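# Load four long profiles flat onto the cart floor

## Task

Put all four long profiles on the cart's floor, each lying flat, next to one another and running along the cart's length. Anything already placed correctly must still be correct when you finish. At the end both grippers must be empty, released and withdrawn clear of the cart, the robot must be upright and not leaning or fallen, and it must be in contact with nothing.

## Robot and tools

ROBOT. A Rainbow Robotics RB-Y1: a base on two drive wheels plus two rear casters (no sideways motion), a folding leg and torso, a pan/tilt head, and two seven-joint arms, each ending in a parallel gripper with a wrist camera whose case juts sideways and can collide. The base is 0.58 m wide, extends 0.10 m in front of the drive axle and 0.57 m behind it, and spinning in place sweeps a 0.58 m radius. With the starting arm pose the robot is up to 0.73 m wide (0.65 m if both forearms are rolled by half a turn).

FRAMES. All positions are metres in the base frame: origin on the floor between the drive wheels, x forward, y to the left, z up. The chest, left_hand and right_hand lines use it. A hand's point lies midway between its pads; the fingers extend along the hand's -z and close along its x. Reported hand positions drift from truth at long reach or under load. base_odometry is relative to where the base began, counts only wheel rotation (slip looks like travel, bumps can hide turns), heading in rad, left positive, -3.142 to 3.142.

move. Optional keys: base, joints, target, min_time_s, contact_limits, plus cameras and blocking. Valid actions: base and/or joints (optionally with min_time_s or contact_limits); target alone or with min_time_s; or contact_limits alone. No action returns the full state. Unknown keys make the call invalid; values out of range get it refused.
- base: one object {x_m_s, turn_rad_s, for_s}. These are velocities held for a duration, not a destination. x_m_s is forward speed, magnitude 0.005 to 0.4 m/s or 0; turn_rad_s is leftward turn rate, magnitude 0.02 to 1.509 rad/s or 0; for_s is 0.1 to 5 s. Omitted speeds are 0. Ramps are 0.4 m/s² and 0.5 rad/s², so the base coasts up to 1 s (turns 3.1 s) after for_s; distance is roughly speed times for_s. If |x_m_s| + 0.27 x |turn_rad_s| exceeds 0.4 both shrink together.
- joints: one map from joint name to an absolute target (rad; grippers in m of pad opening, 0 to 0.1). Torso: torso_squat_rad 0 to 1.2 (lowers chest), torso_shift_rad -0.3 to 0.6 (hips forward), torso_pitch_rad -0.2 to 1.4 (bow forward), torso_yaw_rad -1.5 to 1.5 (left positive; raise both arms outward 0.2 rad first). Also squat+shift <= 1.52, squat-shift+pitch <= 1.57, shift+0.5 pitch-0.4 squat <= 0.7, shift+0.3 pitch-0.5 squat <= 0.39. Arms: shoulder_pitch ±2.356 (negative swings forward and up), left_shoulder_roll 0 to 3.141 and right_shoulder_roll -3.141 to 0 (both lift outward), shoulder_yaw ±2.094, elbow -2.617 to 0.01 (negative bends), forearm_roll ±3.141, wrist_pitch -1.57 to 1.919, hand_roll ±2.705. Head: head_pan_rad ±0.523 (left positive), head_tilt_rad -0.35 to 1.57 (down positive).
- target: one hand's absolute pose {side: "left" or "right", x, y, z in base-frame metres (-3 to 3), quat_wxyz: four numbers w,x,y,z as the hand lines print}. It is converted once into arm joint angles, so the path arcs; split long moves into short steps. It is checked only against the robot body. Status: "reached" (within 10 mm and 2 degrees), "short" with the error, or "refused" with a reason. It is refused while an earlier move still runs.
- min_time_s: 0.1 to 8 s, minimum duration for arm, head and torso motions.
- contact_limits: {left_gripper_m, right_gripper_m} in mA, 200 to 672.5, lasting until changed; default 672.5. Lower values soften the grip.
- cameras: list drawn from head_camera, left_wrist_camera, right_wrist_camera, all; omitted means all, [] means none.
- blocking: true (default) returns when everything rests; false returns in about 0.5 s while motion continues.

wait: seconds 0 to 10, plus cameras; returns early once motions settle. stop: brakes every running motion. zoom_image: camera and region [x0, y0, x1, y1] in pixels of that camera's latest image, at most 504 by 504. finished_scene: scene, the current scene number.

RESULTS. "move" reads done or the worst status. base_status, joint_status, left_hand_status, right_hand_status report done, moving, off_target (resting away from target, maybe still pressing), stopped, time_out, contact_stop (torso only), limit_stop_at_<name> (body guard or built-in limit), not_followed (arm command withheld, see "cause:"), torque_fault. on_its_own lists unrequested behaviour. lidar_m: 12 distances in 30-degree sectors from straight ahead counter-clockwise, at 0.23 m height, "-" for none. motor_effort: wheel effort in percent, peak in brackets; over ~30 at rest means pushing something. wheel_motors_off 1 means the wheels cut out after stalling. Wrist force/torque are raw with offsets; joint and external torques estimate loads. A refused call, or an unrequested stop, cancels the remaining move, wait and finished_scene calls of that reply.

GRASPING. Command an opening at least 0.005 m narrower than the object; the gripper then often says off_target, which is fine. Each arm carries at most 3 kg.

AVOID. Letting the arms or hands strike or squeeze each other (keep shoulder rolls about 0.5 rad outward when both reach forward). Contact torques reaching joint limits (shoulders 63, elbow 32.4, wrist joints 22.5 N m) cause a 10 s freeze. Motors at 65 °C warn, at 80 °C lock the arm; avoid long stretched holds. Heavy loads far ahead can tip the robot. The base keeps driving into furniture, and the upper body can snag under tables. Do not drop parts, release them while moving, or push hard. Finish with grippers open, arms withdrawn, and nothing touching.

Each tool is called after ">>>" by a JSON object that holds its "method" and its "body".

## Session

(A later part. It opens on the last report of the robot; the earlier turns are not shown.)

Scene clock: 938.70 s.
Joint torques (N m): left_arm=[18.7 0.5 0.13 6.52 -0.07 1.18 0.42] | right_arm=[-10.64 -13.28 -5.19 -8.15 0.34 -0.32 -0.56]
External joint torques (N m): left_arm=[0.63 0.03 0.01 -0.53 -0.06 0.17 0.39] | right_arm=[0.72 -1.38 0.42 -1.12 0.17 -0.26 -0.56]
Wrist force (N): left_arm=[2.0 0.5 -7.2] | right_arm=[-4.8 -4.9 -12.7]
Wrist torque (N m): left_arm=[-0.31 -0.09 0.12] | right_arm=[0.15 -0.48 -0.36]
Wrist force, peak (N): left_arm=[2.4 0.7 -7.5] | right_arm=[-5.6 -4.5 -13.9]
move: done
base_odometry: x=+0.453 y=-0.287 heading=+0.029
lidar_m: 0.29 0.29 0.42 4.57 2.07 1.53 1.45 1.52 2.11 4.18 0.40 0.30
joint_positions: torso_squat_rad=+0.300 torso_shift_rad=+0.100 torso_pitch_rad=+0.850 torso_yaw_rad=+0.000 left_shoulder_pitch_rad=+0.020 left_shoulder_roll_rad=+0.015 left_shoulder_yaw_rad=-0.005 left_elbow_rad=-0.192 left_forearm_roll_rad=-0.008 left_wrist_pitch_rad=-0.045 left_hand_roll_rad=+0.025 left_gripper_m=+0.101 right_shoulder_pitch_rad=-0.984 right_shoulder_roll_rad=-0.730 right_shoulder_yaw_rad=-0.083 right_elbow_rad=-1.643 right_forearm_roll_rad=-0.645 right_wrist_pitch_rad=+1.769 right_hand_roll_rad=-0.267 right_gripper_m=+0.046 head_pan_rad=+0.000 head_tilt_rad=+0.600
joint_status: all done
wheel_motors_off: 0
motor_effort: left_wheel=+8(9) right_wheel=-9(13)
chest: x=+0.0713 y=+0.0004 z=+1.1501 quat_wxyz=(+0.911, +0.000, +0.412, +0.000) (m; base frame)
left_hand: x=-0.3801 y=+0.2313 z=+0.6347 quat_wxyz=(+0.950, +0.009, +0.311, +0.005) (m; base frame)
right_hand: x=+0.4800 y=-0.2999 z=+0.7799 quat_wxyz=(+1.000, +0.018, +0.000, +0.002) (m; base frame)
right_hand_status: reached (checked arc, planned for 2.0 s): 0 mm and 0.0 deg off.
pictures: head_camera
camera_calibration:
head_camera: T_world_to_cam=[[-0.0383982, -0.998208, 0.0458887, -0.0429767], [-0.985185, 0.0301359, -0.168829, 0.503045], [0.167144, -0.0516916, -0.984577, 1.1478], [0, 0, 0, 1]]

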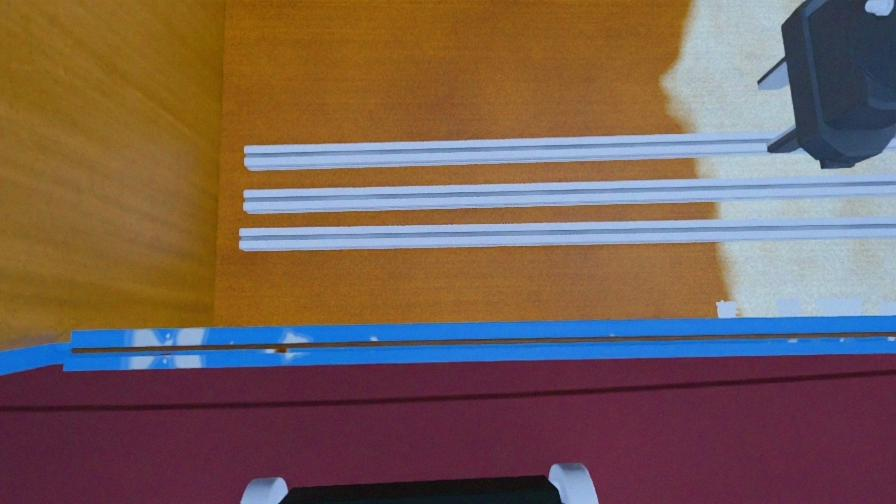

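>>> {"method": "move", "body": {"base": {"x_m_s":-0.25,"for_s":1.8}, "cameras": []}}

>>> {"method": "move", "body": {"joints": {"torso_squat_rad":1.05,"torso_shift_rad":0,"torso_pitch_rad":0.35,"right_shoulder_pitch_rad":-0.057,"right_shoulder_roll_rad":-0.081,"right_shoulder_yaw_rad":-0.026,"right_elbow_rad":-1.398,"right_forearm_roll_rad":-0.026,"right_wrist_pitch_rad":-0.38,"right_hand_roll_rad":1.514,"right_gripper_m":0.05,"head_tilt_rad":0.4}, "cameras": []}}

>>> {"method": "move", "body": {"base": {"turn_rad_s":0.7,"for_s":2.203}, "cameras": []}}

>>> {"method": "move", "body": {"base": {"x_m_s":0.3,"for_s":4.61}, "cameras": []}}

>>> {"method": "move", "body": {"base": {"turn_rad_s":-0.7,"for_s":2.2434}, "cameras": ["head_camera"]}}

Scene clock: 948.20 s.
Wrist force, peak (N): left_arm=[2.0 -0.1 -7.8] | right_arm=[-4.9 -5.2 -12.9]
move: done
base_status: done (sent for 1.8 of 1.8 s)
wheel_motors_off: 0
motor_effort: left_wheel=-10(33) right_wheel=+16(40)
pictures: none

Scene clock: 951.57 s.
Wrist force, peak (N): left_arm=[-0.8 -0.4 -8.9] | right_arm=[-7.6 -3.8 -12.5]
move: done
joint_status: all done
wheel_motors_off: 0
motor_effort: left_wheel=-15(16) right_wheel=+16(18)
pictures: none

Scene clock: 955.53 s.
Wrist force, peak (N): left_arm=[-0.6 0.0 -9.0] | right_arm=[-5.2 2.0 -7.1]
move: done
base_status: done (sent for 2.2 of 2.2 s)
wheel_motors_off: 0
motor_effort: left_wheel=+5(45) right_wheel=+17(49)
pictures: none

Scene clock: 961.37 s.
Wrist force, peak (N): left_arm=[-0.8 0.1 -9.0] | right_arm=[-5.1 1.9 -7.5]
move: done
base_status: done (sent for 4.6 of 4.6 s)
wheel_motors_off: 0
motor_effort: left_wheel=+12(43) right_wheel=-14(50)
pictures: none

Scene clock: 965.37 s.
Joint torques (N m): left_arm=[7.68 0.17 -0.59 2.25 -0.18 0.28 0.2] | right_arm=[-4.06 -2.32 -0.63 -9.87 0.27 -2.04 -0.56]
External joint torques (N m): left_arm=[0.52 -0.37 -0.67 -0.51 -0.18 0.13 0.2] | right_arm=[0.31 -0.14 0.41 -1.1 0.15 -0.11 -0.55]
Wrist force (N): left_arm=[-0.9 0.5 -8.4] | right_arm=[-4.8 1.6 -7.0]
Wrist torque (N m): left_arm=[-0.33 -0.29 0.18] | right_arm=[-0.35 -0.47 -0.33]
Wrist force, peak (N): left_arm=[-1.0 0.2 -9.0] | right_arm=[-5.1 2.0 -7.3]
move: done
base_odometry: x=+0.008 y=+1.080 heading=+0.005
lidar_m: 0.90 0.95 2.14 4.24 1.51 1.09 1.03 1.07 1.45 3.87 1.23 0.91
base_status: done (sent for 2.23 of 2.23 s)
joint_positions: torso_squat_rad=+1.050 torso_shift_rad=+0.000 torso_pitch_rad=+0.350 torso_yaw_rad=+0.000 left_shoulder_pitch_rad=+0.020 left_shoulder_roll_rad=+0.015 left_shoulder_yaw_rad=-0.005 left_elbow_rad=-0.192 left_forearm_roll_rad=-0.008 left_wrist_pitch_rad=-0.045 left_hand_roll_rad=+0.025 left_gripper_m=+0.101 right_shoulder_pitch_rad=-0.057 right_shoulder_roll_rad=-0.081 right_shoulder_yaw_rad=-0.026 right_elbow_rad=-1.398 right_forearm_roll_rad=-0.026 right_wrist_pitch_rad=-0.380 right_hand_roll_rad=+1.514 right_gripper_m=+0.050 head_pan_rad=+0.000 head_tilt_rad=+0.400
wheel_motors_off: 0
motor_effort: left_wheel=+16(44) right_wheel=+3(47)
chest: x=-0.1219 y=+0.0003 z=+0.9195 quat_wxyz=(+0.985, +0.000, +0.174, +0.000) (m; base frame)
left_hand: x=-0.2709 y=+0.2313 z=+0.2508 quat_wxyz=(+0.998, +0.007, +0.066, +0.007) (m; base frame)
right_hand: x=+0.2997 y=-0.2497 z=+0.5598 quat_wxyz=(+0.521, -0.478, -0.478, +0.521) (m; base frame)
pictures: head_camera
camera_calibration:
head_camera: T_world_to_cam=[[-0.0586683, -0.998225, 0.0102868, -0.00728128], [-0.644705, 0.0300196, -0.763842, 0.875871], [0.762177, -0.0514453, -0.645322, 0.675829], [0, 0, 0, 1]]

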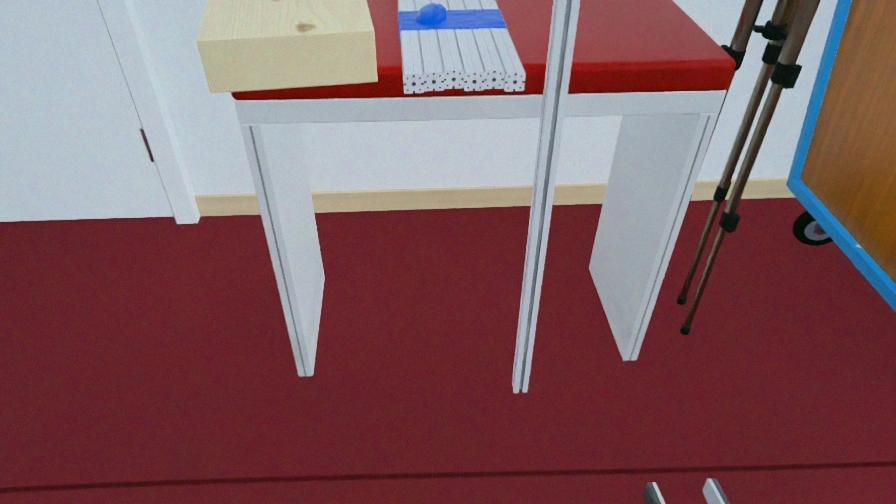

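>>> {"method": "move", "body": {"base": {"x_m_s":0.2,"for_s":2.12}, "cameras": []}}

>>> {"method": "move", "body": {"target": {"side":"right","x":0.38,"y":-0.2445,"z":0.555,"quat_wxyz":[0.522,-0.477,-0.477,0.522]}, "min_time_s": 1, "cameras": ["right_wrist_camera"]}}

Scene clock: 971.60 s.
Wrist force, peak (N): left_arm=[-0.7 0.0 -9.0] | right_arm=[-4.9 1.8 -7.7]
move: done
base_status: done (sent for 2.13 of 2.13 s)
wheel_motors_off: 0
motor_effort: left_wheel=-7(50) right_wheel=+8(44)
pictures: none

Scene clock: 972.93 s.
Joint torques (N m): left_arm=[7.92 0.54 0.31 2.68 -0.23 0.32 0.19] | right_arm=[-9.49 -4.53 -0.86 -9.87 0.07 -2.24 0.04]
External joint torques (N m): left_arm=[0.77 0 0.23 -0.08 -0.23 0.18 0.18] | right_arm=[-0.08 -1.4 -0.1 -1.1 -0.07 -0.31 0.04]
Wrist force (N): left_arm=[-1.0 -0.1 -8.4] | right_arm=[-4.4 1.8 -6.9]
Wrist torque (N m): left_arm=[-0.28 -0.32 0.18] | right_arm=[-0.40 -0.43 -0.34]
Wrist force, peak (N): left_arm=[-0.9 0.1 -9.0] | right_arm=[-4.7 2.0 -7.3]
move: done
base_odometry: x=+0.435 y=+1.082 heading=+0.004
lidar_m: 1.11 0.55 1.55 4.17 2.12 1.53 1.45 1.51 2.04 1.23 0.88 0.48
joint_positions: torso_squat_rad=+1.050 torso_shift_rad=+0.000 torso_pitch_rad=+0.350 torso_yaw_rad=+0.000 left_shoulder_pitch_rad=+0.020 left_shoulder_roll_rad=+0.015 left_shoulder_yaw_rad=-0.005 left_elbow_rad=-0.192 left_forearm_roll_rad=-0.008 left_wrist_pitch_rad=-0.045 left_hand_roll_rad=+0.025 left_gripper_m=+0.101 right_shoulder_pitch_rad=-0.358 right_shoulder_roll_rad=-0.093 right_shoulder_yaw_rad=-0.097 right_elbow_rad=-1.107 right_forearm_roll_rad=-0.046 right_wrist_pitch_rad=-0.376 right_hand_roll_rad=+1.539 right_gripper_m=+0.050 head_pan_rad=+0.000 head_tilt_rad=+0.400
joint_status: all done
wheel_motors_off: 0
motor_effort: left_wheel=-7(8) right_wheel=+10(12)
chest: x=-0.1219 y=+0.0003 z=+0.9195 quat_wxyz=(+0.985, +0.000, +0.174, +0.000) (m; base frame)
left_hand: x=-0.2709 y=+0.2313 z=+0.2508 quat_wxyz=(+0.998, +0.007, +0.066, +0.007) (m; base frame)
right_hand: x=+0.3798 y=-0.2443 z=+0.5552 quat_wxyz=(+0.523, -0.476, -0.477, +0.522) (m; base frame)
right_hand_status: reached (checked arc, planned for 1.0 s): 0 mm and 0.1 deg off.
pictures: right_wrist_camera
camera_calibration:
right_wrist_camera: T_world_to_cam=[[0.00502166, -0.999809, -0.0188918, -0.233965], [-0.530017, 0.013359, -0.847882, 0.705563], [0.847972, 0.0142707, -0.529848, 0.0496583], [0, 0, 0, 1]]

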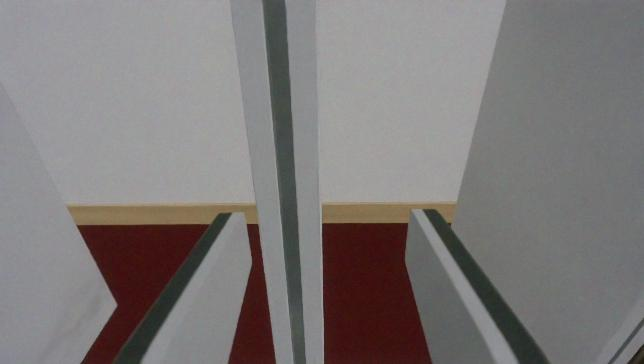

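>>> {"method": "move", "body": {"target": {"side":"right","x":0.42,"y":-0.2265,"z":0.55,"quat_wxyz":[0.522,-0.477,-0.477,0.522]}, "min_time_s": 1, "cameras": ["right_wrist_camera"]}}

Scene clock: 978.73 s.
Joint torques (N m): left_arm=[7.61 0.48 -0.18 2.5 -0.15 0.15 0.15] | right_arm=[-12.19 -1.57 -0.8 -9.38 0.24 -2.28 -0.11]
External joint torques (N m): left_arm=[0.46 -0.06 -0.25 -0.26 -0.15 0.01 0.14] | right_arm=[0.19 1.75 -0.54 -0.96 0.06 -0.35 -0.11]
Wrist force (N): left_arm=[-0.6 0.0 -8.5] | right_arm=[-4.6 2.2 -6.9]
Wrist torque (N m): left_arm=[-0.29 -0.26 0.18] | right_arm=[-0.44 -0.45 -0.32]
Wrist force, peak (N): left_arm=[-1.1 0.3 -8.9] | right_arm=[-4.7 2.3 -7.2]
move: done
base_odometry: x=+0.435 y=+1.082 heading=+0.004
lidar_m: 1.12 0.54 1.55 4.18 2.12 1.53 1.45 1.51 2.06 1.22 0.87 0.49
joint_positions: torso_squat_rad=+1.050 torso_shift_rad=+0.000 torso_pitch_rad=+0.350 torso_yaw_rad=+0.000 left_shoulder_pitch_rad=+0.020 left_shoulder_roll_rad=+0.015 left_shoulder_yaw_rad=-0.005 left_elbow_rad=-0.192 left_forearm_roll_rad=-0.008 left_wrist_pitch_rad=-0.045 left_hand_roll_rad=+0.025 left_gripper_m=+0.101 right_shoulder_pitch_rad=-0.557 right_shoulder_roll_rad=-0.080 right_shoulder_yaw_rad=-0.145 right_elbow_rad=-0.847 right_forearm_roll_rad=-0.063 right_wrist_pitch_rad=-0.450 right_hand_roll_rad=+1.588 right_gripper_m=+0.050 head_pan_rad=+0.000 head_tilt_rad=+0.400
joint_status: all done
wheel_motors_off: 0
motor_effort: left_wheel=-7(8) right_wheel=+10(12)
chest: x=-0.1219 y=+0.0003 z=+0.9195 quat_wxyz=(+0.985, +0.000, +0.174, +0.000) (m; base frame)
left_hand: x=-0.2709 y=+0.2313 z=+0.2508 quat_wxyz=(+0.998, +0.007, +0.066, +0.007) (m; base frame)
right_hand: x=+0.4200 y=-0.2266 z=+0.5501 quat_wxyz=(+0.522, -0.477, -0.477, +0.522) (m; base frame)
right_hand_status: reached (checked arc, planned for 1.0 s): 0 mm and 0.1 deg off.
pictures: right_wrist_camera
camera_calibration:
right_wrist_camera: T_world_to_cam=[[0.00514757, -0.999824, -0.0180546, -0.217154], [-0.529185, 0.0125959, -0.848413, 0.722055], [0.848491, 0.0139215, -0.529027, 0.0119274], [0, 0, 0, 1]]

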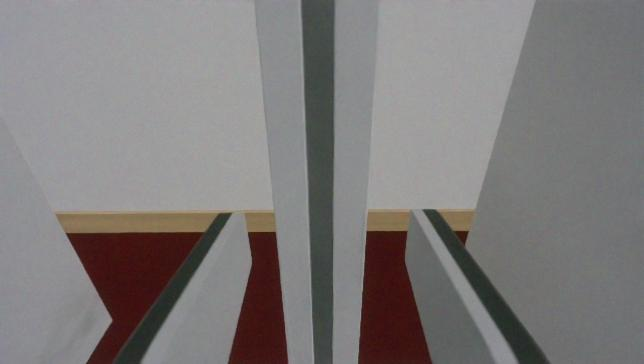

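>>> {"method": "move", "body": {"target": {"side":"right","x":0.455,"y":-0.2240,"z":0.545,"quat_wxyz":[0.522,-0.477,-0.477,0.522]}, "min_time_s": 1.5, "cameras": ["right_wrist_camera"]}}

Scene clock: 985.03 s.
Joint torques (N m): left_arm=[7.67 0.53 0.02 2.51 -0.31 0.42 0.17] | right_arm=[-15.6 -6.57 -0.45 -8.33 0.08 -2.23 -0.32]
External joint torques (N m): left_arm=[0.52 -0.01 -0.06 -0.25 -0.31 0.28 0.17] | right_arm=[-0.17 -1.83 -0.36 -0.83 -0.08 -0.3 -0.32]
Wrist force (N): left_arm=[-0.7 0.0 -8.4] | right_arm=[-4.9 2.1 -6.9]
Wrist torque (N m): left_arm=[-0.27 -0.29 0.19] | right_arm=[-0.43 -0.43 -0.34]
Wrist force, peak (N): left_arm=[-0.8 -0.2 -9.1] | right_arm=[-4.9 2.2 -7.4]
move: done
base_odometry: x=+0.435 y=+1.082 heading=+0.004
lidar_m: 1.11 0.55 1.55 4.17 2.13 1.54 1.45 1.51 2.05 1.22 0.87 0.48
joint_positions: torso_squat_rad=+1.050 torso_shift_rad=+0.000 torso_pitch_rad=+0.350 torso_yaw_rad=+0.000 left_shoulder_pitch_rad=+0.020 left_shoulder_roll_rad=+0.015 left_shoulder_yaw_rad=-0.005 left_elbow_rad=-0.192 left_forearm_roll_rad=-0.008 left_wrist_pitch_rad=-0.045 left_hand_roll_rad=+0.025 left_gripper_m=+0.101 right_shoulder_pitch_rad=-0.801 right_shoulder_roll_rad=-0.125 right_shoulder_yaw_rad=-0.178 right_elbow_rad=-0.454 right_forearm_roll_rad=-0.088 right_wrist_pitch_rad=-0.592 right_hand_roll_rad=+1.588 right_gripper_m=+0.050 head_pan_rad=+0.000 head_tilt_rad=+0.400
joint_status: all done
wheel_motors_off: 0
motor_effort: left_wheel=-7(8) right_wheel=+9(11)
chest: x=-0.1219 y=+0.0003 z=+0.9195 quat_wxyz=(+0.985, +0.000, +0.174, +0.000) (m; base frame)
left_hand: x=-0.2709 y=+0.2313 z=+0.2508 quat_wxyz=(+0.998, +0.007, +0.066, +0.007) (m; base frame)
right_hand: x=+0.4544 y=-0.2238 z=+0.5457 quat_wxyz=(+0.525, -0.474, -0.474, +0.525) (m; base frame)
right_hand_status: reached (checked arc, planned for 1.5 s): 1 mm and 0.6 deg off.
pictures: right_wrist_camera
camera_calibration:
right_wrist_camera: T_world_to_cam=[[0.00480113, -0.999817, -0.0185312, -0.214201], [-0.537934, 0.0130394, -0.842886, 0.737477], [0.842973, 0.0140154, -0.537773, -0.0123835], [0, 0, 0, 1]]

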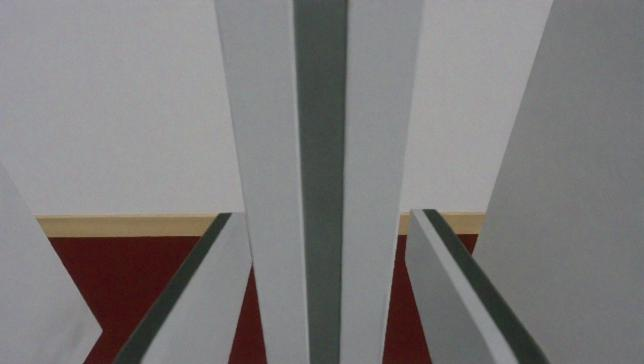

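>>> {"method": "move", "body": {"joints": {"right_gripper_m":0.015}, "cameras": ["right_wrist_camera"]}}

>>> {"method": "move", "body": {"target": {"side":"right","x":0.415,"y":-0.226,"z":0.575,"quat_wxyz":[0.522,-0.477,-0.477,0.522]}, "min_time_s": 2, "cameras": ["head_camera"]}}

>>> {"method": "move", "body": {"target": {"side":"right","x":0.33,"y":-0.240,"z":0.62,"quat_wxyz":[0.522,-0.477,-0.477,0.522]}, "min_time_s": 2, "cameras": ["head_camera","right_wrist_camera"]}}

>>> {"method": "move", "body": {"base": {"x_m_s":-0.2,"for_s":2.25}, "cameras": []}}

>>> {"method": "move", "body": {"base": {"turn_rad_s":-0.4,"for_s":3.927}, "cameras": ["head_camera"]}}

Scene clock: 992.97 s.
Wrist force, peak (N): left_arm=[-0.9 0.0 -9.0] | right_arm=[-4.8 2.2 -7.1]
move: off_target
joint_status: right_gripper_m off_target (ended at +0.030, target +0.015)
wheel_motors_off: 0
motor_effort: left_wheel=-8(8) right_wheel=+7(12)
pictures: right_wrist_camera
camera_calibration:
right_wrist_camera: T_world_to_cam=[[0.00468364, -0.999813, -0.0187665, -0.214043], [-0.537925, 0.0133011, -0.842888, 0.73754], [0.84298, 0.0140428, -0.537762, -0.0123895], [0, 0, 0, 1]]

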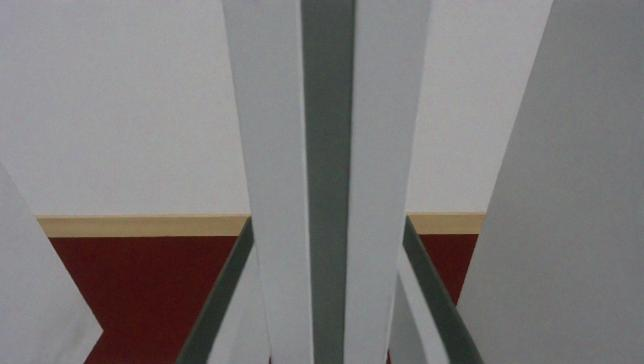

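Scene clock: 995.30 s.
Wrist force, peak (N): left_arm=[-0.7 0.2 -8.9] | right_arm=[-4.9 -51.2 -2.8]
move: done
joint_status: all done
wheel_motors_off: 0
motor_effort: left_wheel=-8(8) right_wheel=+9(13)
right_hand_status: reached (checked arc, planned for 2.0 s): 2 mm and 0.2 deg off.
pictures: head_camera
camera_calibration:
head_camera: T_world_to_cam=[[-0.0586466, -0.998225, 0.010339, -0.00729481], [-0.644708, 0.0299657, -0.763841, 0.875842], [0.762176, -0.0514624, -0.645321, 0.675831], [0, 0, 0, 1]]

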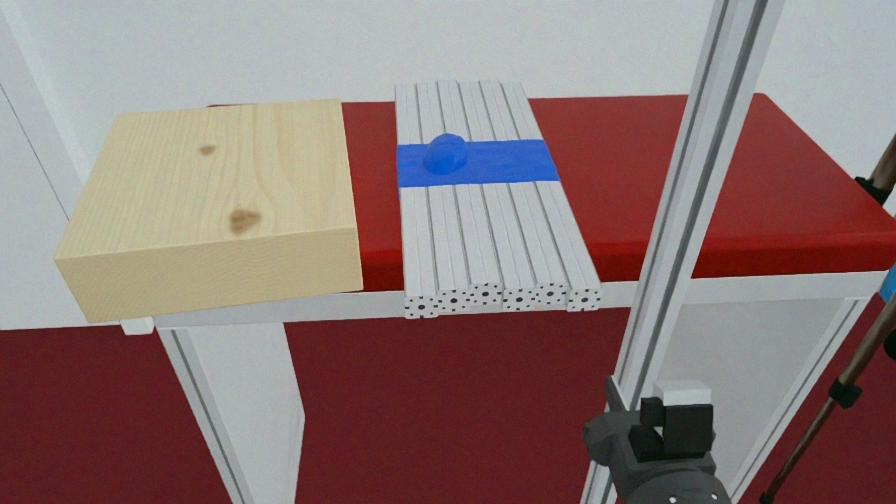

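Scene clock: 997.63 s.
Wrist force, peak (N): left_arm=[-1.1 0.0 -8.8] | right_arm=[-4.5 11.4 -8.3]
move: done
joint_status: all done
wheel_motors_off: 0
motor_effort: left_wheel=-8(8) right_wheel=+9(11)
right_hand_status: reached (checked arc, planned for 2.0 s): 1 mm and 0.3 deg off.
pictures: head_camera, right_wrist_camera
camera_calibration:
head_camera: T_world_to_cam=[[-0.0586469, -0.998225, 0.0103386, -0.00729459], [-0.644711, 0.0299664, -0.763839, 0.87584], [0.762173, -0.0514622, -0.645324, 0.675832], [0, 0, 0, 1]]
right_wrist_camera: T_world_to_cam=[[0.00361042, -0.999834, -0.0178559, -0.228336], [-0.523473, 0.0133243, -0.851938, 0.732978], [0.852035, 0.0124229, -0.523338, 0.120562], [0, 0, 0, 1]]

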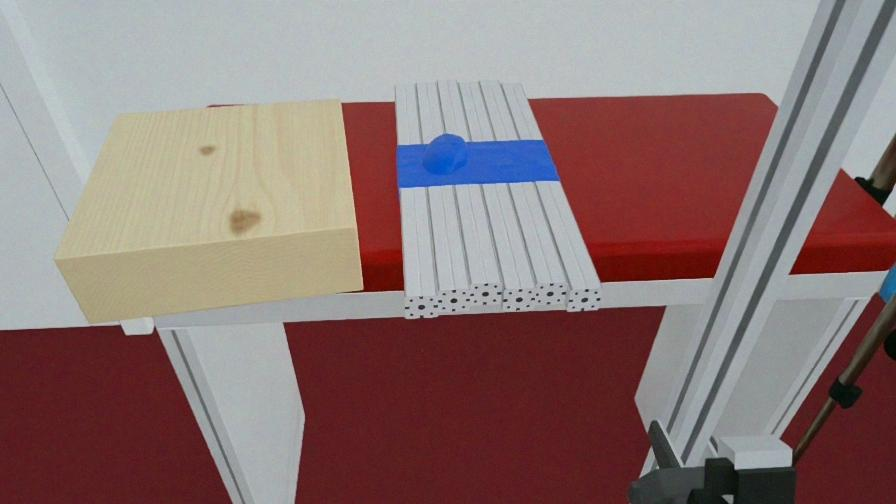

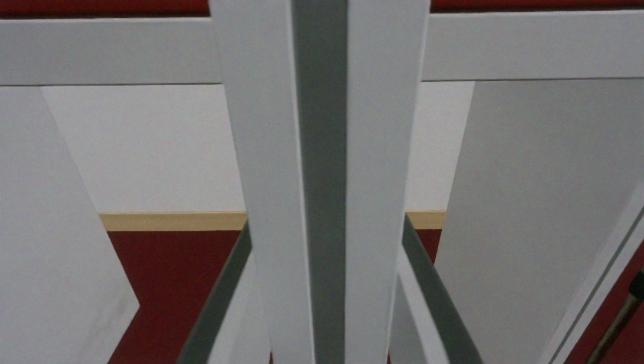

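Scene clock: 1000.93 s.
Wrist force, peak (N): left_arm=[-0.8 0.4 -8.8] | right_arm=[-4.8 11.5 -8.7]
move: done
base_status: done (sent for 2.27 of 2.27 s)
wheel_motors_off: 0
motor_effort: left_wheel=-13(33) right_wheel=+12(41)
pictures: none

Scene clock: 1006.00 s.
Joint torques (N m): left_arm=[6.62 0.6 -0.53 2.17 -0.11 0.45 0.38] | right_arm=[-9.51 0.03 -0.25 -16.16 0.49 -4.56 -0.61]
External joint torques (N m): left_arm=[-0.54 0.06 -0.61 -0.6 -0.11 0.3 0.37] | right_arm=[-4.11 1.7 0.56 -6.35 0.32 -2.62 -0.6]
Wrist force (N): left_arm=[-1.1 0.0 -8.1] | right_arm=[-4.8 11.0 -7.7]
Wrist torque (N m): left_arm=[-0.29 -0.33 0.19] | right_arm=[-0.24 -0.49 -0.31]
Wrist force, peak (N): left_arm=[-0.7 -0.2 -8.9] | right_arm=[-4.8 11.5 -8.0]
move: done
base_odometry: x=-0.018 y=+1.080 heading=-1.570
lidar_m: 3.68 1.25 1.07 1.00 1.00 2.19 4.16 1.45 1.04 1.00 1.03 0.39
base_status: done (sent for 3.93 of 3.93 s)
joint_positions: torso_squat_rad=+1.050 torso_shift_rad=+0.000 torso_pitch_rad=+0.350 torso_yaw_rad=+0.000 left_shoulder_pitch_rad=+0.020 left_shoulder_roll_rad=+0.015 left_shoulder_yaw_rad=-0.005 left_elbow_rad=-0.192 left_forearm_roll_rad=-0.008 left_wrist_pitch_rad=-0.045 left_hand_roll_rad=+0.025 left_gripper_m=+0.101 right_shoulder_pitch_rad=-0.058 right_shoulder_roll_rad=-0.058 right_shoulder_yaw_rad=-0.032 right_elbow_rad=-1.653 right_forearm_roll_rad=-0.017 right_wrist_pitch_rad=-0.127 right_hand_roll_rad=+1.529 right_gripper_m=+0.030 head_pan_rad=+0.000 head_tilt_rad=+0.400
wheel_motors_off: 0
motor_effort: left_wheel=+12(51) right_wheel=+3(48)
chest: x=-0.1218 y=+0.0003 z=+0.9194 quat_wxyz=(+0.985, +0.000, +0.174, +0.000) (m; base frame)
left_hand: x=-0.2711 y=+0.2313 z=+0.2509 quat_wxyz=(+0.998, +0.008, +0.066, +0.007) (m; base frame)
right_hand: x=+0.3291 y=-0.2399 z=+0.6188 quat_wxyz=(+0.521, -0.479, -0.478, +0.520) (m; base frame)
pictures: head_camera
camera_calibration:
head_camera: T_world_to_cam=[[-0.0586573, -0.998225, 0.0102638, -0.00726395], [-0.644846, 0.0300396, -0.763722, 0.875763], [0.762058, -0.0514164, -0.645464, 0.675884], [0, 0, 0, 1]]

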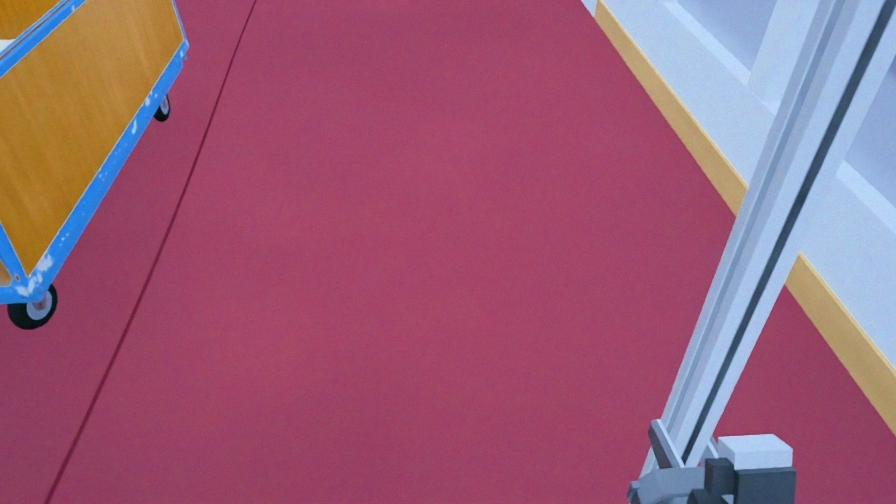

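>>> {"method": "move", "body": {"base": {"x_m_s":0.28,"for_s":4.88}, "cameras": []}}

>>> {"method": "move", "body": {"base": {"turn_rad_s":0.4,"for_s":3.96}, "cameras": []}}

>>> {"method": "move", "body": {"joints": {"right_hand_roll_rad":-0.02,"torso_squat_rad":0.35,"torso_pitch_rad":0.3,"head_tilt_rad":0.7}, "min_time_s": 2.5, "cameras": ["head_camera"]}}

>>> {"method": "move", "body": {"target": {"side":"right","x":0.34,"y":-0.295,"z":0.93,"quat_wxyz":[0.94,0.0207,-0.342,-0.0075]}, "min_time_s": 2, "cameras": []}}

>>> {"method": "move", "body": {"base": {"x_m_s":0.15,"for_s":1.9}, "joints": {"torso_squat_rad":0.5,"torso_shift_rad":0.15,"head_tilt_rad":0.6}, "cameras": ["head_camera"]}}

Scene clock: 1017.87 s.
Wrist force, peak (N): left_arm=[-0.8 0.4 -9.0] | right_arm=[-4.6 11.5 -8.8]
move: done
base_status: done (sent for 4.87 of 4.87 s)
wheel_motors_off: 0
motor_effort: left_wheel=+0(50) right_wheel=-1(53)
pictures: none

Scene clock: 1022.97 s.
Wrist force, peak (N): left_arm=[-0.7 0.2 -9.0] | right_arm=[-4.8 11.2 -8.2]
move: done
base_status: done (sent for 3.97 of 3.97 s)
wheel_motors_off: 0
motor_effort: left_wheel=+3(45) right_wheel=+17(43)
pictures: none

Scene clock: 1026.17 s.
Wrist force, peak (N): left_arm=[-0.9 0.0 -9.0] | right_arm=[-20.3 -4.1 -7.2]
move: done
joint_status: all done
wheel_motors_off: 0
motor_effort: left_wheel=+3(4) right_wheel=+18(20)
pictures: head_camera
camera_calibration:
head_camera: T_world_to_cam=[[-0.0545081, -0.998213, 0.0244902, -0.0318681], [-0.813882, 0.0302069, -0.580244, 0.834037], [0.578467, -0.0515602, -0.814074, 1.12819], [0, 0, 0, 1]]

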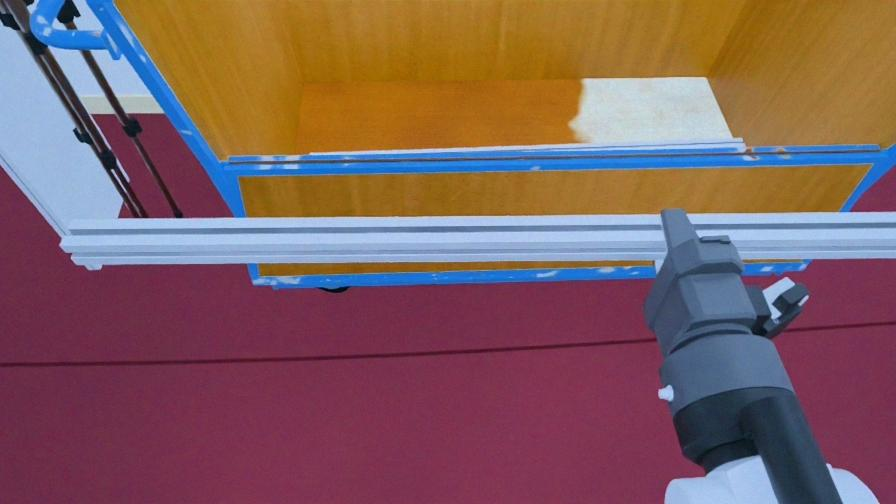

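Scene clock: 1028.50 s.
Wrist force, peak (N): left_arm=[-0.9 0.4 -8.7] | right_arm=[-16.1 -5.0 -18.4]
move: done
joint_status: all done
wheel_motors_off: 0
motor_effort: left_wheel=+4(4) right_wheel=+18(20)
right_hand_status: reached (checked arc, planned for 2.0 s): 1 mm and 0.1 deg off.
pictures: none

Scene clock: 1031.10 s.
Joint torques (N m): left_arm=[6.92 0.09 0.12 1.88 -0.09 0.29 0.23] | right_arm=[-14.39 -11.56 -6.01 -13.56 0.88 -3.03 -0.56]
External joint torques (N m): left_arm=[0.98 -0.45 0.05 -0.4 -0.09 0.24 0.22] | right_arm=[-3.35 -3.11 -1.33 -4.8 0.51 -1.76 -0.59]
Wrist force (N): left_arm=[-0.5 0.4 -8.5] | right_arm=[-14.8 -4.9 -18.4]
Wrist torque (N m): left_arm=[-0.32 -0.20 0.18] | right_arm=[0.15 -0.64 -0.39]
Wrist force, peak (N): left_arm=[-0.6 0.0 -9.0] | right_arm=[-14.4 -5.1 -19.3]
move: done
base_odometry: x=+0.268 y=-0.278 heading=+0.017
lidar_m: 0.49 0.51 1.09 4.92 1.80 1.33 1.26 1.30 1.79 4.88 0.70 0.51
base_status: done (sent for 1.9 of 1.9 s)
joint_positions: torso_squat_rad=+0.500 torso_shift_rad=+0.150 torso_pitch_rad=+0.301 torso_yaw_rad=+0.000 left_shoulder_pitch_rad=+0.020 left_shoulder_roll_rad=+0.015 left_shoulder_yaw_rad=-0.005 left_elbow_rad=-0.192 left_forearm_roll_rad=-0.008 left_wrist_pitch_rad=-0.045 left_hand_roll_rad=+0.025 left_gripper_m=+0.101 right_shoulder_pitch_rad=-0.350 right_shoulder_roll_rad=-0.447 right_shoulder_yaw_rad=-0.064 right_elbow_rad=-1.820 right_forearm_roll_rad=-0.368 right_wrist_pitch_rad=+1.161 right_hand_roll_rad=-0.188 right_gripper_m=+0.029 head_pan_rad=+0.000 head_tilt_rad=+0.600
joint_status: all done
wheel_motors_off: 0
motor_effort: left_wheel=+5(47) right_wheel=-5(58)
chest: x=-0.0445 y=+0.0003 z=+1.1835 quat_wxyz=(+0.989, +0.000, +0.150, +0.000) (m; base frame)
left_hand: x=-0.1602 y=+0.2313 z=+0.5083 quat_wxyz=(+0.999, +0.007, +0.041, +0.007) (m; base frame)
right_hand: x=+0.4312 y=-0.2949 z=+0.8789 quat_wxyz=(+0.940, +0.021, -0.341, -0.008) (m; base frame)
pictures: head_camera
camera_calibration:
head_camera: T_world_to_cam=[[-0.0566085, -0.998217, 0.0189175, -0.0179397], [-0.751917, 0.0301602, -0.658568, 0.984617], [0.656823, -0.0515049, -0.752284, 0.946909], [0, 0, 0, 1]]

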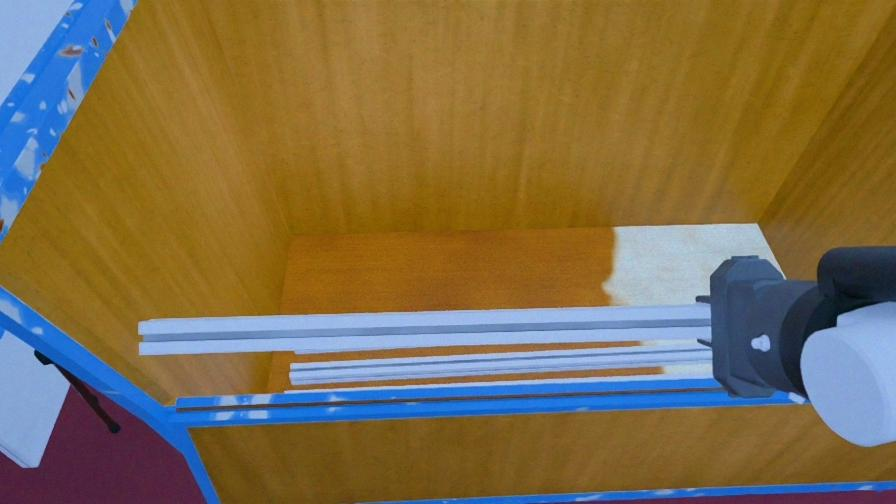

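>>> {"method": "move", "body": {"target": {"side":"right","x":0.43,"y":-0.335,"z":0.88,"quat_wxyz":[0.94,0.0258,-0.342,0.0066]}, "min_time_s": 2, "cameras": []}}

>>> {"method": "move", "body": {"joints": {"torso_pitch_rad":0.58,"torso_shift_rad":0.2,"torso_squat_rad":0.45,"right_shoulder_pitch_rad":-0.6}, "min_time_s": 2, "cameras": ["head_camera"]}}

>>> {"method": "move", "body": {"target": {"side":"right","x":0.50,"y":-0.335,"z":0.86,"quat_wxyz":[0.94,0.0258,-0.342,0.0066]}, "min_time_s": 2, "cameras": ["head_camera"]}}

>>> {"method": "move", "body": {"joints": {"torso_pitch_rad":0.85,"torso_shift_rad":0.25,"torso_squat_rad":0.55,"right_shoulder_pitch_rad":-0.61}, "min_time_s": 2, "cameras": ["head_camera"]}}

>>> {"method": "move", "body": {"target": {"side":"right","x":0.54,"y":-0.305,"z":0.76,"quat_wxyz":[0.985,0.0253,-0.17,0.006]}, "min_time_s": 2, "cameras": ["head_camera"]}}

Scene clock: 1040.73 s.
Wrist force, peak (N): left_arm=[-0.9 0.2 -8.7] | right_arm=[-14.7 -5.1 -18.8]
move: done
joint_status: all done
wheel_motors_off: 0
motor_effort: left_wheel=+6(6) right_wheel=-6(8)
right_hand_status: reached (checked arc, planned for 2.0 s): 1 mm and 0.1 deg off.
pictures: none

Scene clock: 1043.03 s.
Wrist force, peak (N): left_arm=[-0.6 0.3 -8.7] | right_arm=[-14.7 -5.2 -19.1]
move: done
joint_status: all done
wheel_motors_off: 0
motor_effort: left_wheel=+5(7) right_wheel=-8(9)
pictures: head_camera
camera_calibration:
head_camera: T_world_to_cam=[[-0.0492076, -0.998216, 0.0338187, -0.0288689], [-0.904548, 0.0301813, -0.425302, 0.791322], [0.423523, -0.0515187, -0.904419, 1.04545], [0, 0, 0, 1]]

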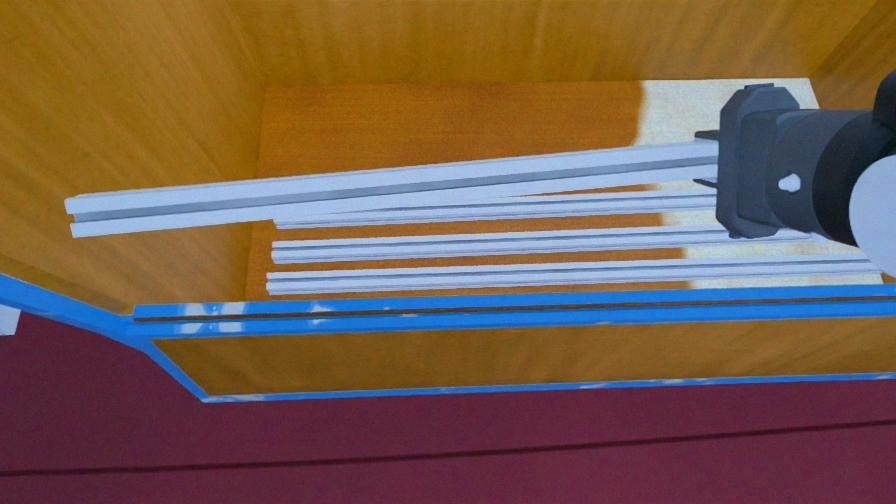

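Scene clock: 1045.37 s.
Wrist force, peak (N): left_arm=[0.6 0.4 -8.5] | right_arm=[-14.9 -5.7 -18.8]
move: done
joint_status: all done
wheel_motors_off: 0
motor_effort: left_wheel=+6(6) right_wheel=-6(8)
right_hand_status: reached (checked arc, planned for 2.0 s): 1 mm and 0.1 deg off.
pictures: head_camera
camera_calibration:
head_camera: T_world_to_cam=[[-0.0492073, -0.998216, 0.0338183, -0.0288686], [-0.904548, 0.0301812, -0.425303, 0.791322], [0.423523, -0.0515183, -0.904419, 1.04545], [0, 0, 0, 1]]

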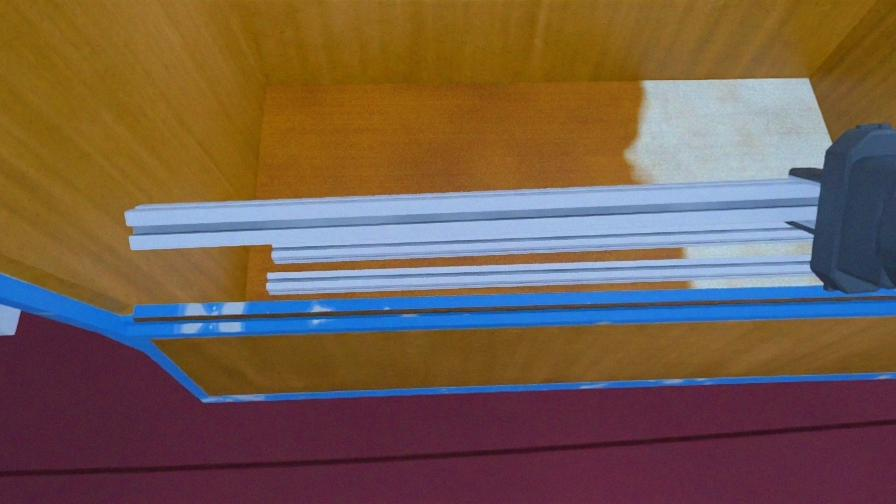

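Scene clock: 1047.67 s.
Wrist force, peak (N): left_arm=[1.0 0.4 -8.5] | right_arm=[-14.6 -5.7 -19.4]
move: done
joint_status: all done
wheel_motors_off: 0
motor_effort: left_wheel=+6(7) right_wheel=-8(9)
pictures: head_camera
camera_calibration:
head_camera: T_world_to_cam=[[-0.0384211, -0.998215, 0.0457249, -0.0357891], [-0.985239, 0.0302032, -0.1685, 0.567835], [0.166819, -0.0515239, -0.98464, 1.04848], [0, 0, 0, 1]]

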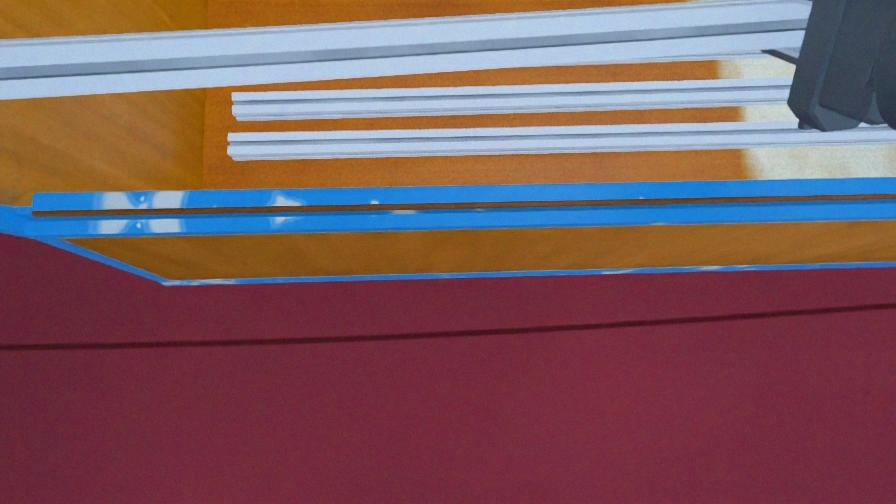

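Scene clock: 1050.00 s.
Joint torques (N m): left_arm=[18.16 1.19 -0.09 6.4 -0.06 1.25 0.29] | right_arm=[-9.77 -14.59 -8.01 -10.58 0.43 -1.38 -0.12]
External joint torques (N m): left_arm=[0.09 0.71 -0.22 -0.66 -0.05 0.24 0.26] | right_arm=[-3.71 -3.77 -1.85 -3.79 0.07 -0.71 -0.14]
Wrist force (N): left_arm=[2.0 0.2 -7.3] | right_arm=[-9.7 -5.1 -21.6]
Wrist torque (N m): left_arm=[-0.31 -0.14 0.15] | right_arm=[0.18 -0.51 -0.37]
Wrist force, peak (N): left_arm=[2.3 0.4 -7.5] | right_arm=[-14.9 -6.1 -19.3]
move: done
base_odometry: x=+0.268 y=-0.278 heading=+0.017
lidar_m: 0.49 0.51 1.09 4.91 1.81 1.33 1.24 1.31 1.79 4.90 0.70 0.51
joint_positions: torso_squat_rad=+0.550 torso_shift_rad=+0.250 torso_pitch_rad=+0.850 torso_yaw_rad=+0.000 left_shoulder_pitch_rad=+0.020 left_shoulder_roll_rad=+0.015 left_shoulder_yaw_rad=-0.005 left_elbow_rad=-0.192 left_forearm_roll_rad=-0.008 left_wrist_pitch_rad=-0.045 left_hand_roll_rad=+0.025 left_gripper_m=+0.101 right_shoulder_pitch_rad=-0.644 right_shoulder_roll_rad=-0.748 right_shoulder_yaw_rad=-0.271 right_elbow_rad=-2.177 right_forearm_roll_rad=-0.656 right_wrist_pitch_rad=+1.638 right_hand_roll_rad=-0.358 right_gripper_m=+0.030 head_pan_rad=+0.000 head_tilt_rad=+0.600
joint_status: all done
wheel_motors_off: 0
motor_effort: left_wheel=+6(7) right_wheel=-5(8)
chest: x=+0.1523 y=+0.0003 z=+1.0628 quat_wxyz=(+0.911, +0.000, +0.413, +0.000) (m; base frame)
left_hand: x=-0.2993 y=+0.2314 z=+0.5477 quat_wxyz=(+0.950, +0.009, +0.311, +0.005) (m; base frame)
right_hand: x=+0.5394 y=-0.3049 z=+0.7594 quat_wxyz=(+0.985, +0.025, -0.169, +0.006) (m; base frame)
right_hand_status: reached (checked arc, planned for 2.0 s): 1 mm and 0.1 deg off.
pictures: head_camera
camera_calibration:
head_camera: T_world_to_cam=[[-0.0384212, -0.998215, 0.0457246, -0.0357889], [-0.985238, 0.0302031, -0.168504, 0.567837], [0.166823, -0.0515238, -0.98464, 1.04847], [0, 0, 0, 1]]

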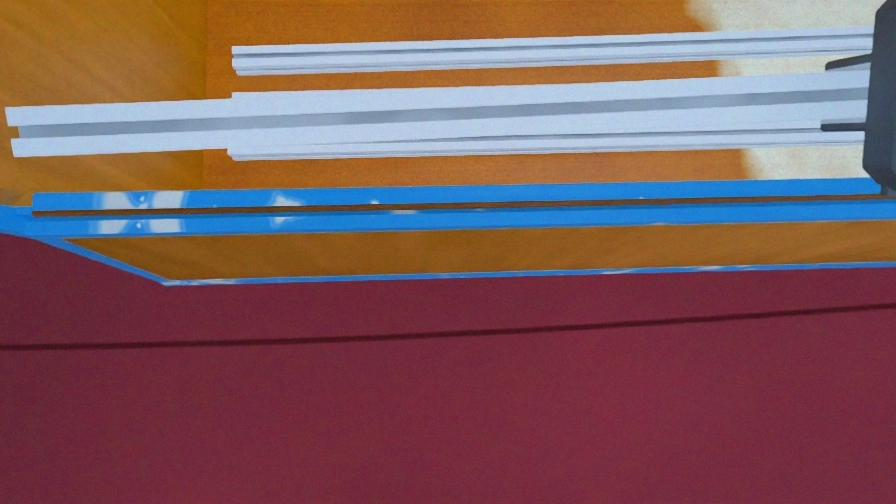

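>>> {"method": "move", "body": {"base": {"x_m_s":0.15,"for_s":1.8}, "cameras": []}}

>>> {"method": "move", "body": {"joints": {"torso_squat_rad":0.8,"torso_shift_rad":0.32,"torso_pitch_rad":1.0,"right_shoulder_pitch_rad":-0.79}, "min_time_s": 2.5, "cameras": ["head_camera"]}}

Scene clock: 1079.53 s.
Wrist force, peak (N): left_arm=[2.2 0.2 -7.7] | right_arm=[-10.8 -4.6 -21.5]
move: done
base_status: done (sent for 1.8 of 1.8 s)
wheel_motors_off: 0
motor_effort: left_wheel=+0(30) right_wheel=-4(23)
pictures: none

Scene clock: 1082.33 s.
Joint torques (N m): left_arm=[21.33 -0.02 -0.09 7.55 -0.3 1.41 0.27] | right_arm=[-9.92 -14.22 -7.71 -10.54 0.48 -1.51 -0.36]
External joint torques (N m): left_arm=[0.75 -0.44 -0.22 -0.5 -0.28 0.17 0.24] | right_arm=[-3.84 -3.91 -1.88 -3.52 0.2 -0.84 -0.38]
Wrist force (N): left_arm=[2.5 0.1 -6.4] | right_arm=[-9.5 -5.0 -21.0]
Wrist torque (N m): left_arm=[-0.30 -0.09 0.14] | right_arm=[0.04 -0.47 -0.41]
Wrist force, peak (N): left_arm=[2.4 0.1 -7.7] | right_arm=[-10.0 -5.2 -21.6]
move: done
base_odometry: x=+0.538 y=-0.273 heading=+0.017
lidar_m: 0.21 0.22 0.33 4.12 2.20 1.61 1.53 1.59 2.18 0.87 0.31 0.23
joint_positions: torso_squat_rad=+0.800 torso_shift_rad=+0.320 torso_pitch_rad=+1.000 torso_yaw_rad=+0.000 left_shoulder_pitch_rad=+0.020 left_shoulder_roll_rad=+0.015 left_shoulder_yaw_rad=-0.005 left_elbow_rad=-0.192 left_forearm_roll_rad=-0.008 left_wrist_pitch_rad=-0.045 left_hand_roll_rad=+0.025 left_gripper_m=+0.101 right_shoulder_pitch_rad=-0.789 right_shoulder_roll_rad=-0.748 right_shoulder_yaw_rad=-0.271 right_elbow_rad=-2.177 right_forearm_roll_rad=-0.656 right_wrist_pitch_rad=+1.638 right_hand_roll_rad=-0.358 right_gripper_m=+0.030 head_pan_rad=+0.000 head_tilt_rad=+0.600
joint_status: all done
wheel_motors_off: 0
motor_effort: left_wheel=+1(1) right_wheel=-3(6)
chest: x=+0.1859 y=+0.0003 z=+0.9105 quat_wxyz=(+0.877, +0.000, +0.480, +0.000) (m; base frame)
left_hand: x=-0.3374 y=+0.2313 z=+0.4686 quat_wxyz=(+0.924, +0.009, +0.381, +0.004) (m; base frame)
right_hand: x=+0.5775 y=-0.2810 z=+0.5902 quat_wxyz=(+0.985, +0.047, -0.162, +0.017) (m; base frame)
pictures: head_camera
camera_calibration:
head_camera: T_world_to_cam=[[-0.0311678, -0.998215, 0.0509403, -0.0336452], [-0.999354, 0.0302099, -0.0194666, 0.442215], [0.017893, -0.0515141, -0.998512, 0.933233], [0, 0, 0, 1]]

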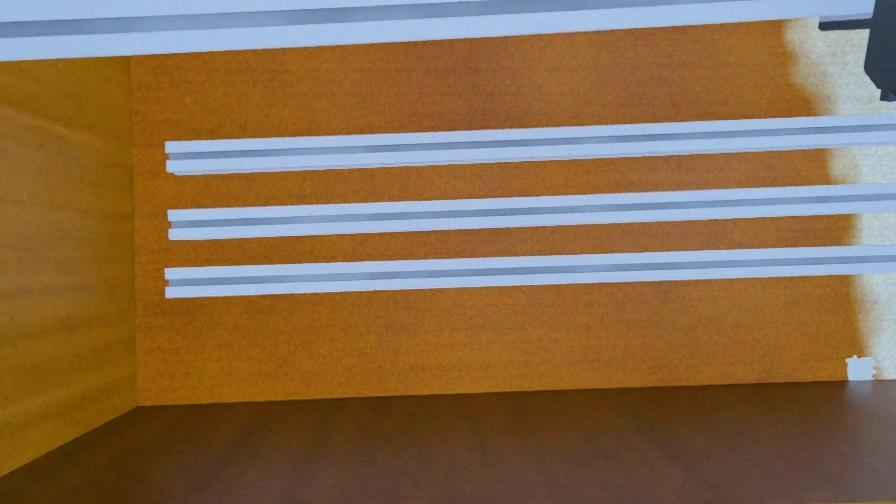

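>>> {"method": "move", "body": {"base": {"x_m_s":0.05,"for_s":0.5}, "cameras": []}}

>>> {"method": "move", "body": {"target": {"side":"right","x":0.595,"y":-0.30,"z":0.48,"quat_wxyz":[0.9998,0.02,0,0.0]}, "min_time_s": 2, "cameras": ["head_camera"]}}

Scene clock: 1090.83 s.
Wrist force, peak (N): left_arm=[3.2 0.3 -7.3] | right_arm=[-9.2 -5.3 -21.8]
move: done
base_status: done (sent for 0.5 of 0.5 s)
wheel_motors_off: 0
motor_effort: left_wheel=-2(27) right_wheel=-1(25)
pictures: none

Scene clock: 1093.17 s.
Joint torques (N m): left_arm=[21.85 -0.06 -0.54 7.71 -0.25 1.51 0.12] | right_arm=[-13.98 -12.75 -5.77 -9.85 0.33 -0.33 -0.07]
External joint torques (N m): left_arm=[1.27 -0.49 -0.67 -0.34 -0.24 0.27 0.08] | right_arm=[-3.41 -0.97 -0.43 -2.74 0.16 -0.28 -0.07]
Wrist force (N): left_arm=[2.8 0.6 -6.7] | right_arm=[-4.9 -5.1 -22.0]
Wrist torque (N m): left_arm=[-0.36 -0.07 0.15] | right_arm=[0.16 -0.48 -0.37]
Wrist force, peak (N): left_arm=[3.0 0.1 -7.5] | right_arm=[-8.6 -5.5 -21.6]
move: done
base_odometry: x=+0.563 y=-0.273 heading=+0.017
lidar_m: 0.19 0.20 0.28 1.65 2.22 1.63 1.55 1.61 2.21 0.77 0.28 0.20
joint_positions: torso_squat_rad=+0.800 torso_shift_rad=+0.320 torso_pitch_rad=+1.000 torso_yaw_rad=+0.000 left_shoulder_pitch_rad=+0.020 left_shoulder_roll_rad=+0.015 left_shoulder_yaw_rad=-0.005 left_elbow_rad=-0.192 left_forearm_roll_rad=-0.008 left_wrist_pitch_rad=-0.045 left_hand_roll_rad=+0.025 left_gripper_m=+0.101 right_shoulder_pitch_rad=-1.083 right_shoulder_roll_rad=-0.739 right_shoulder_yaw_rad=-0.059 right_elbow_rad=-1.519 right_forearm_roll_rad=-0.610 right_wrist_pitch_rad=+1.605 right_hand_roll_rad=-0.232 right_gripper_m=+0.030 head_pan_rad=+0.000 head_tilt_rad=+0.600
joint_status: all done
wheel_motors_off: 0
motor_effort: left_wheel=-1(2) right_wheel=-1(5)
chest: x=+0.1860 y=+0.0003 z=+0.9105 quat_wxyz=(+0.877, +0.000, +0.480, +0.000) (m; base frame)
left_hand: x=-0.3375 y=+0.2313 z=+0.4686 quat_wxyz=(+0.924, +0.009, +0.381, +0.004) (m; base frame)
right_hand: x=+0.5944 y=-0.3001 z=+0.4797 quat_wxyz=(+1.000, +0.020, +0.000, +0.000) (m; base frame)
right_hand_status: reached (checked arc, planned for 2.0 s): 1 mm and 0.1 deg off.
pictures: head_camera
camera_calibration:
head_camera: T_world_to_cam=[[-0.0311511, -0.998217, 0.0509241, -0.0336304], [-0.999356, 0.0301982, -0.0193765, 0.44216], [0.0178041, -0.0514949, -0.998515, 0.933206], [0, 0, 0, 1]]

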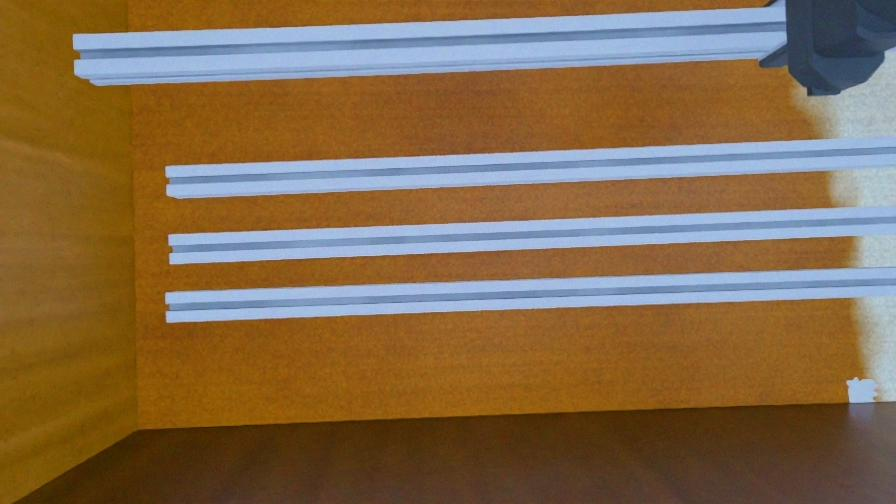

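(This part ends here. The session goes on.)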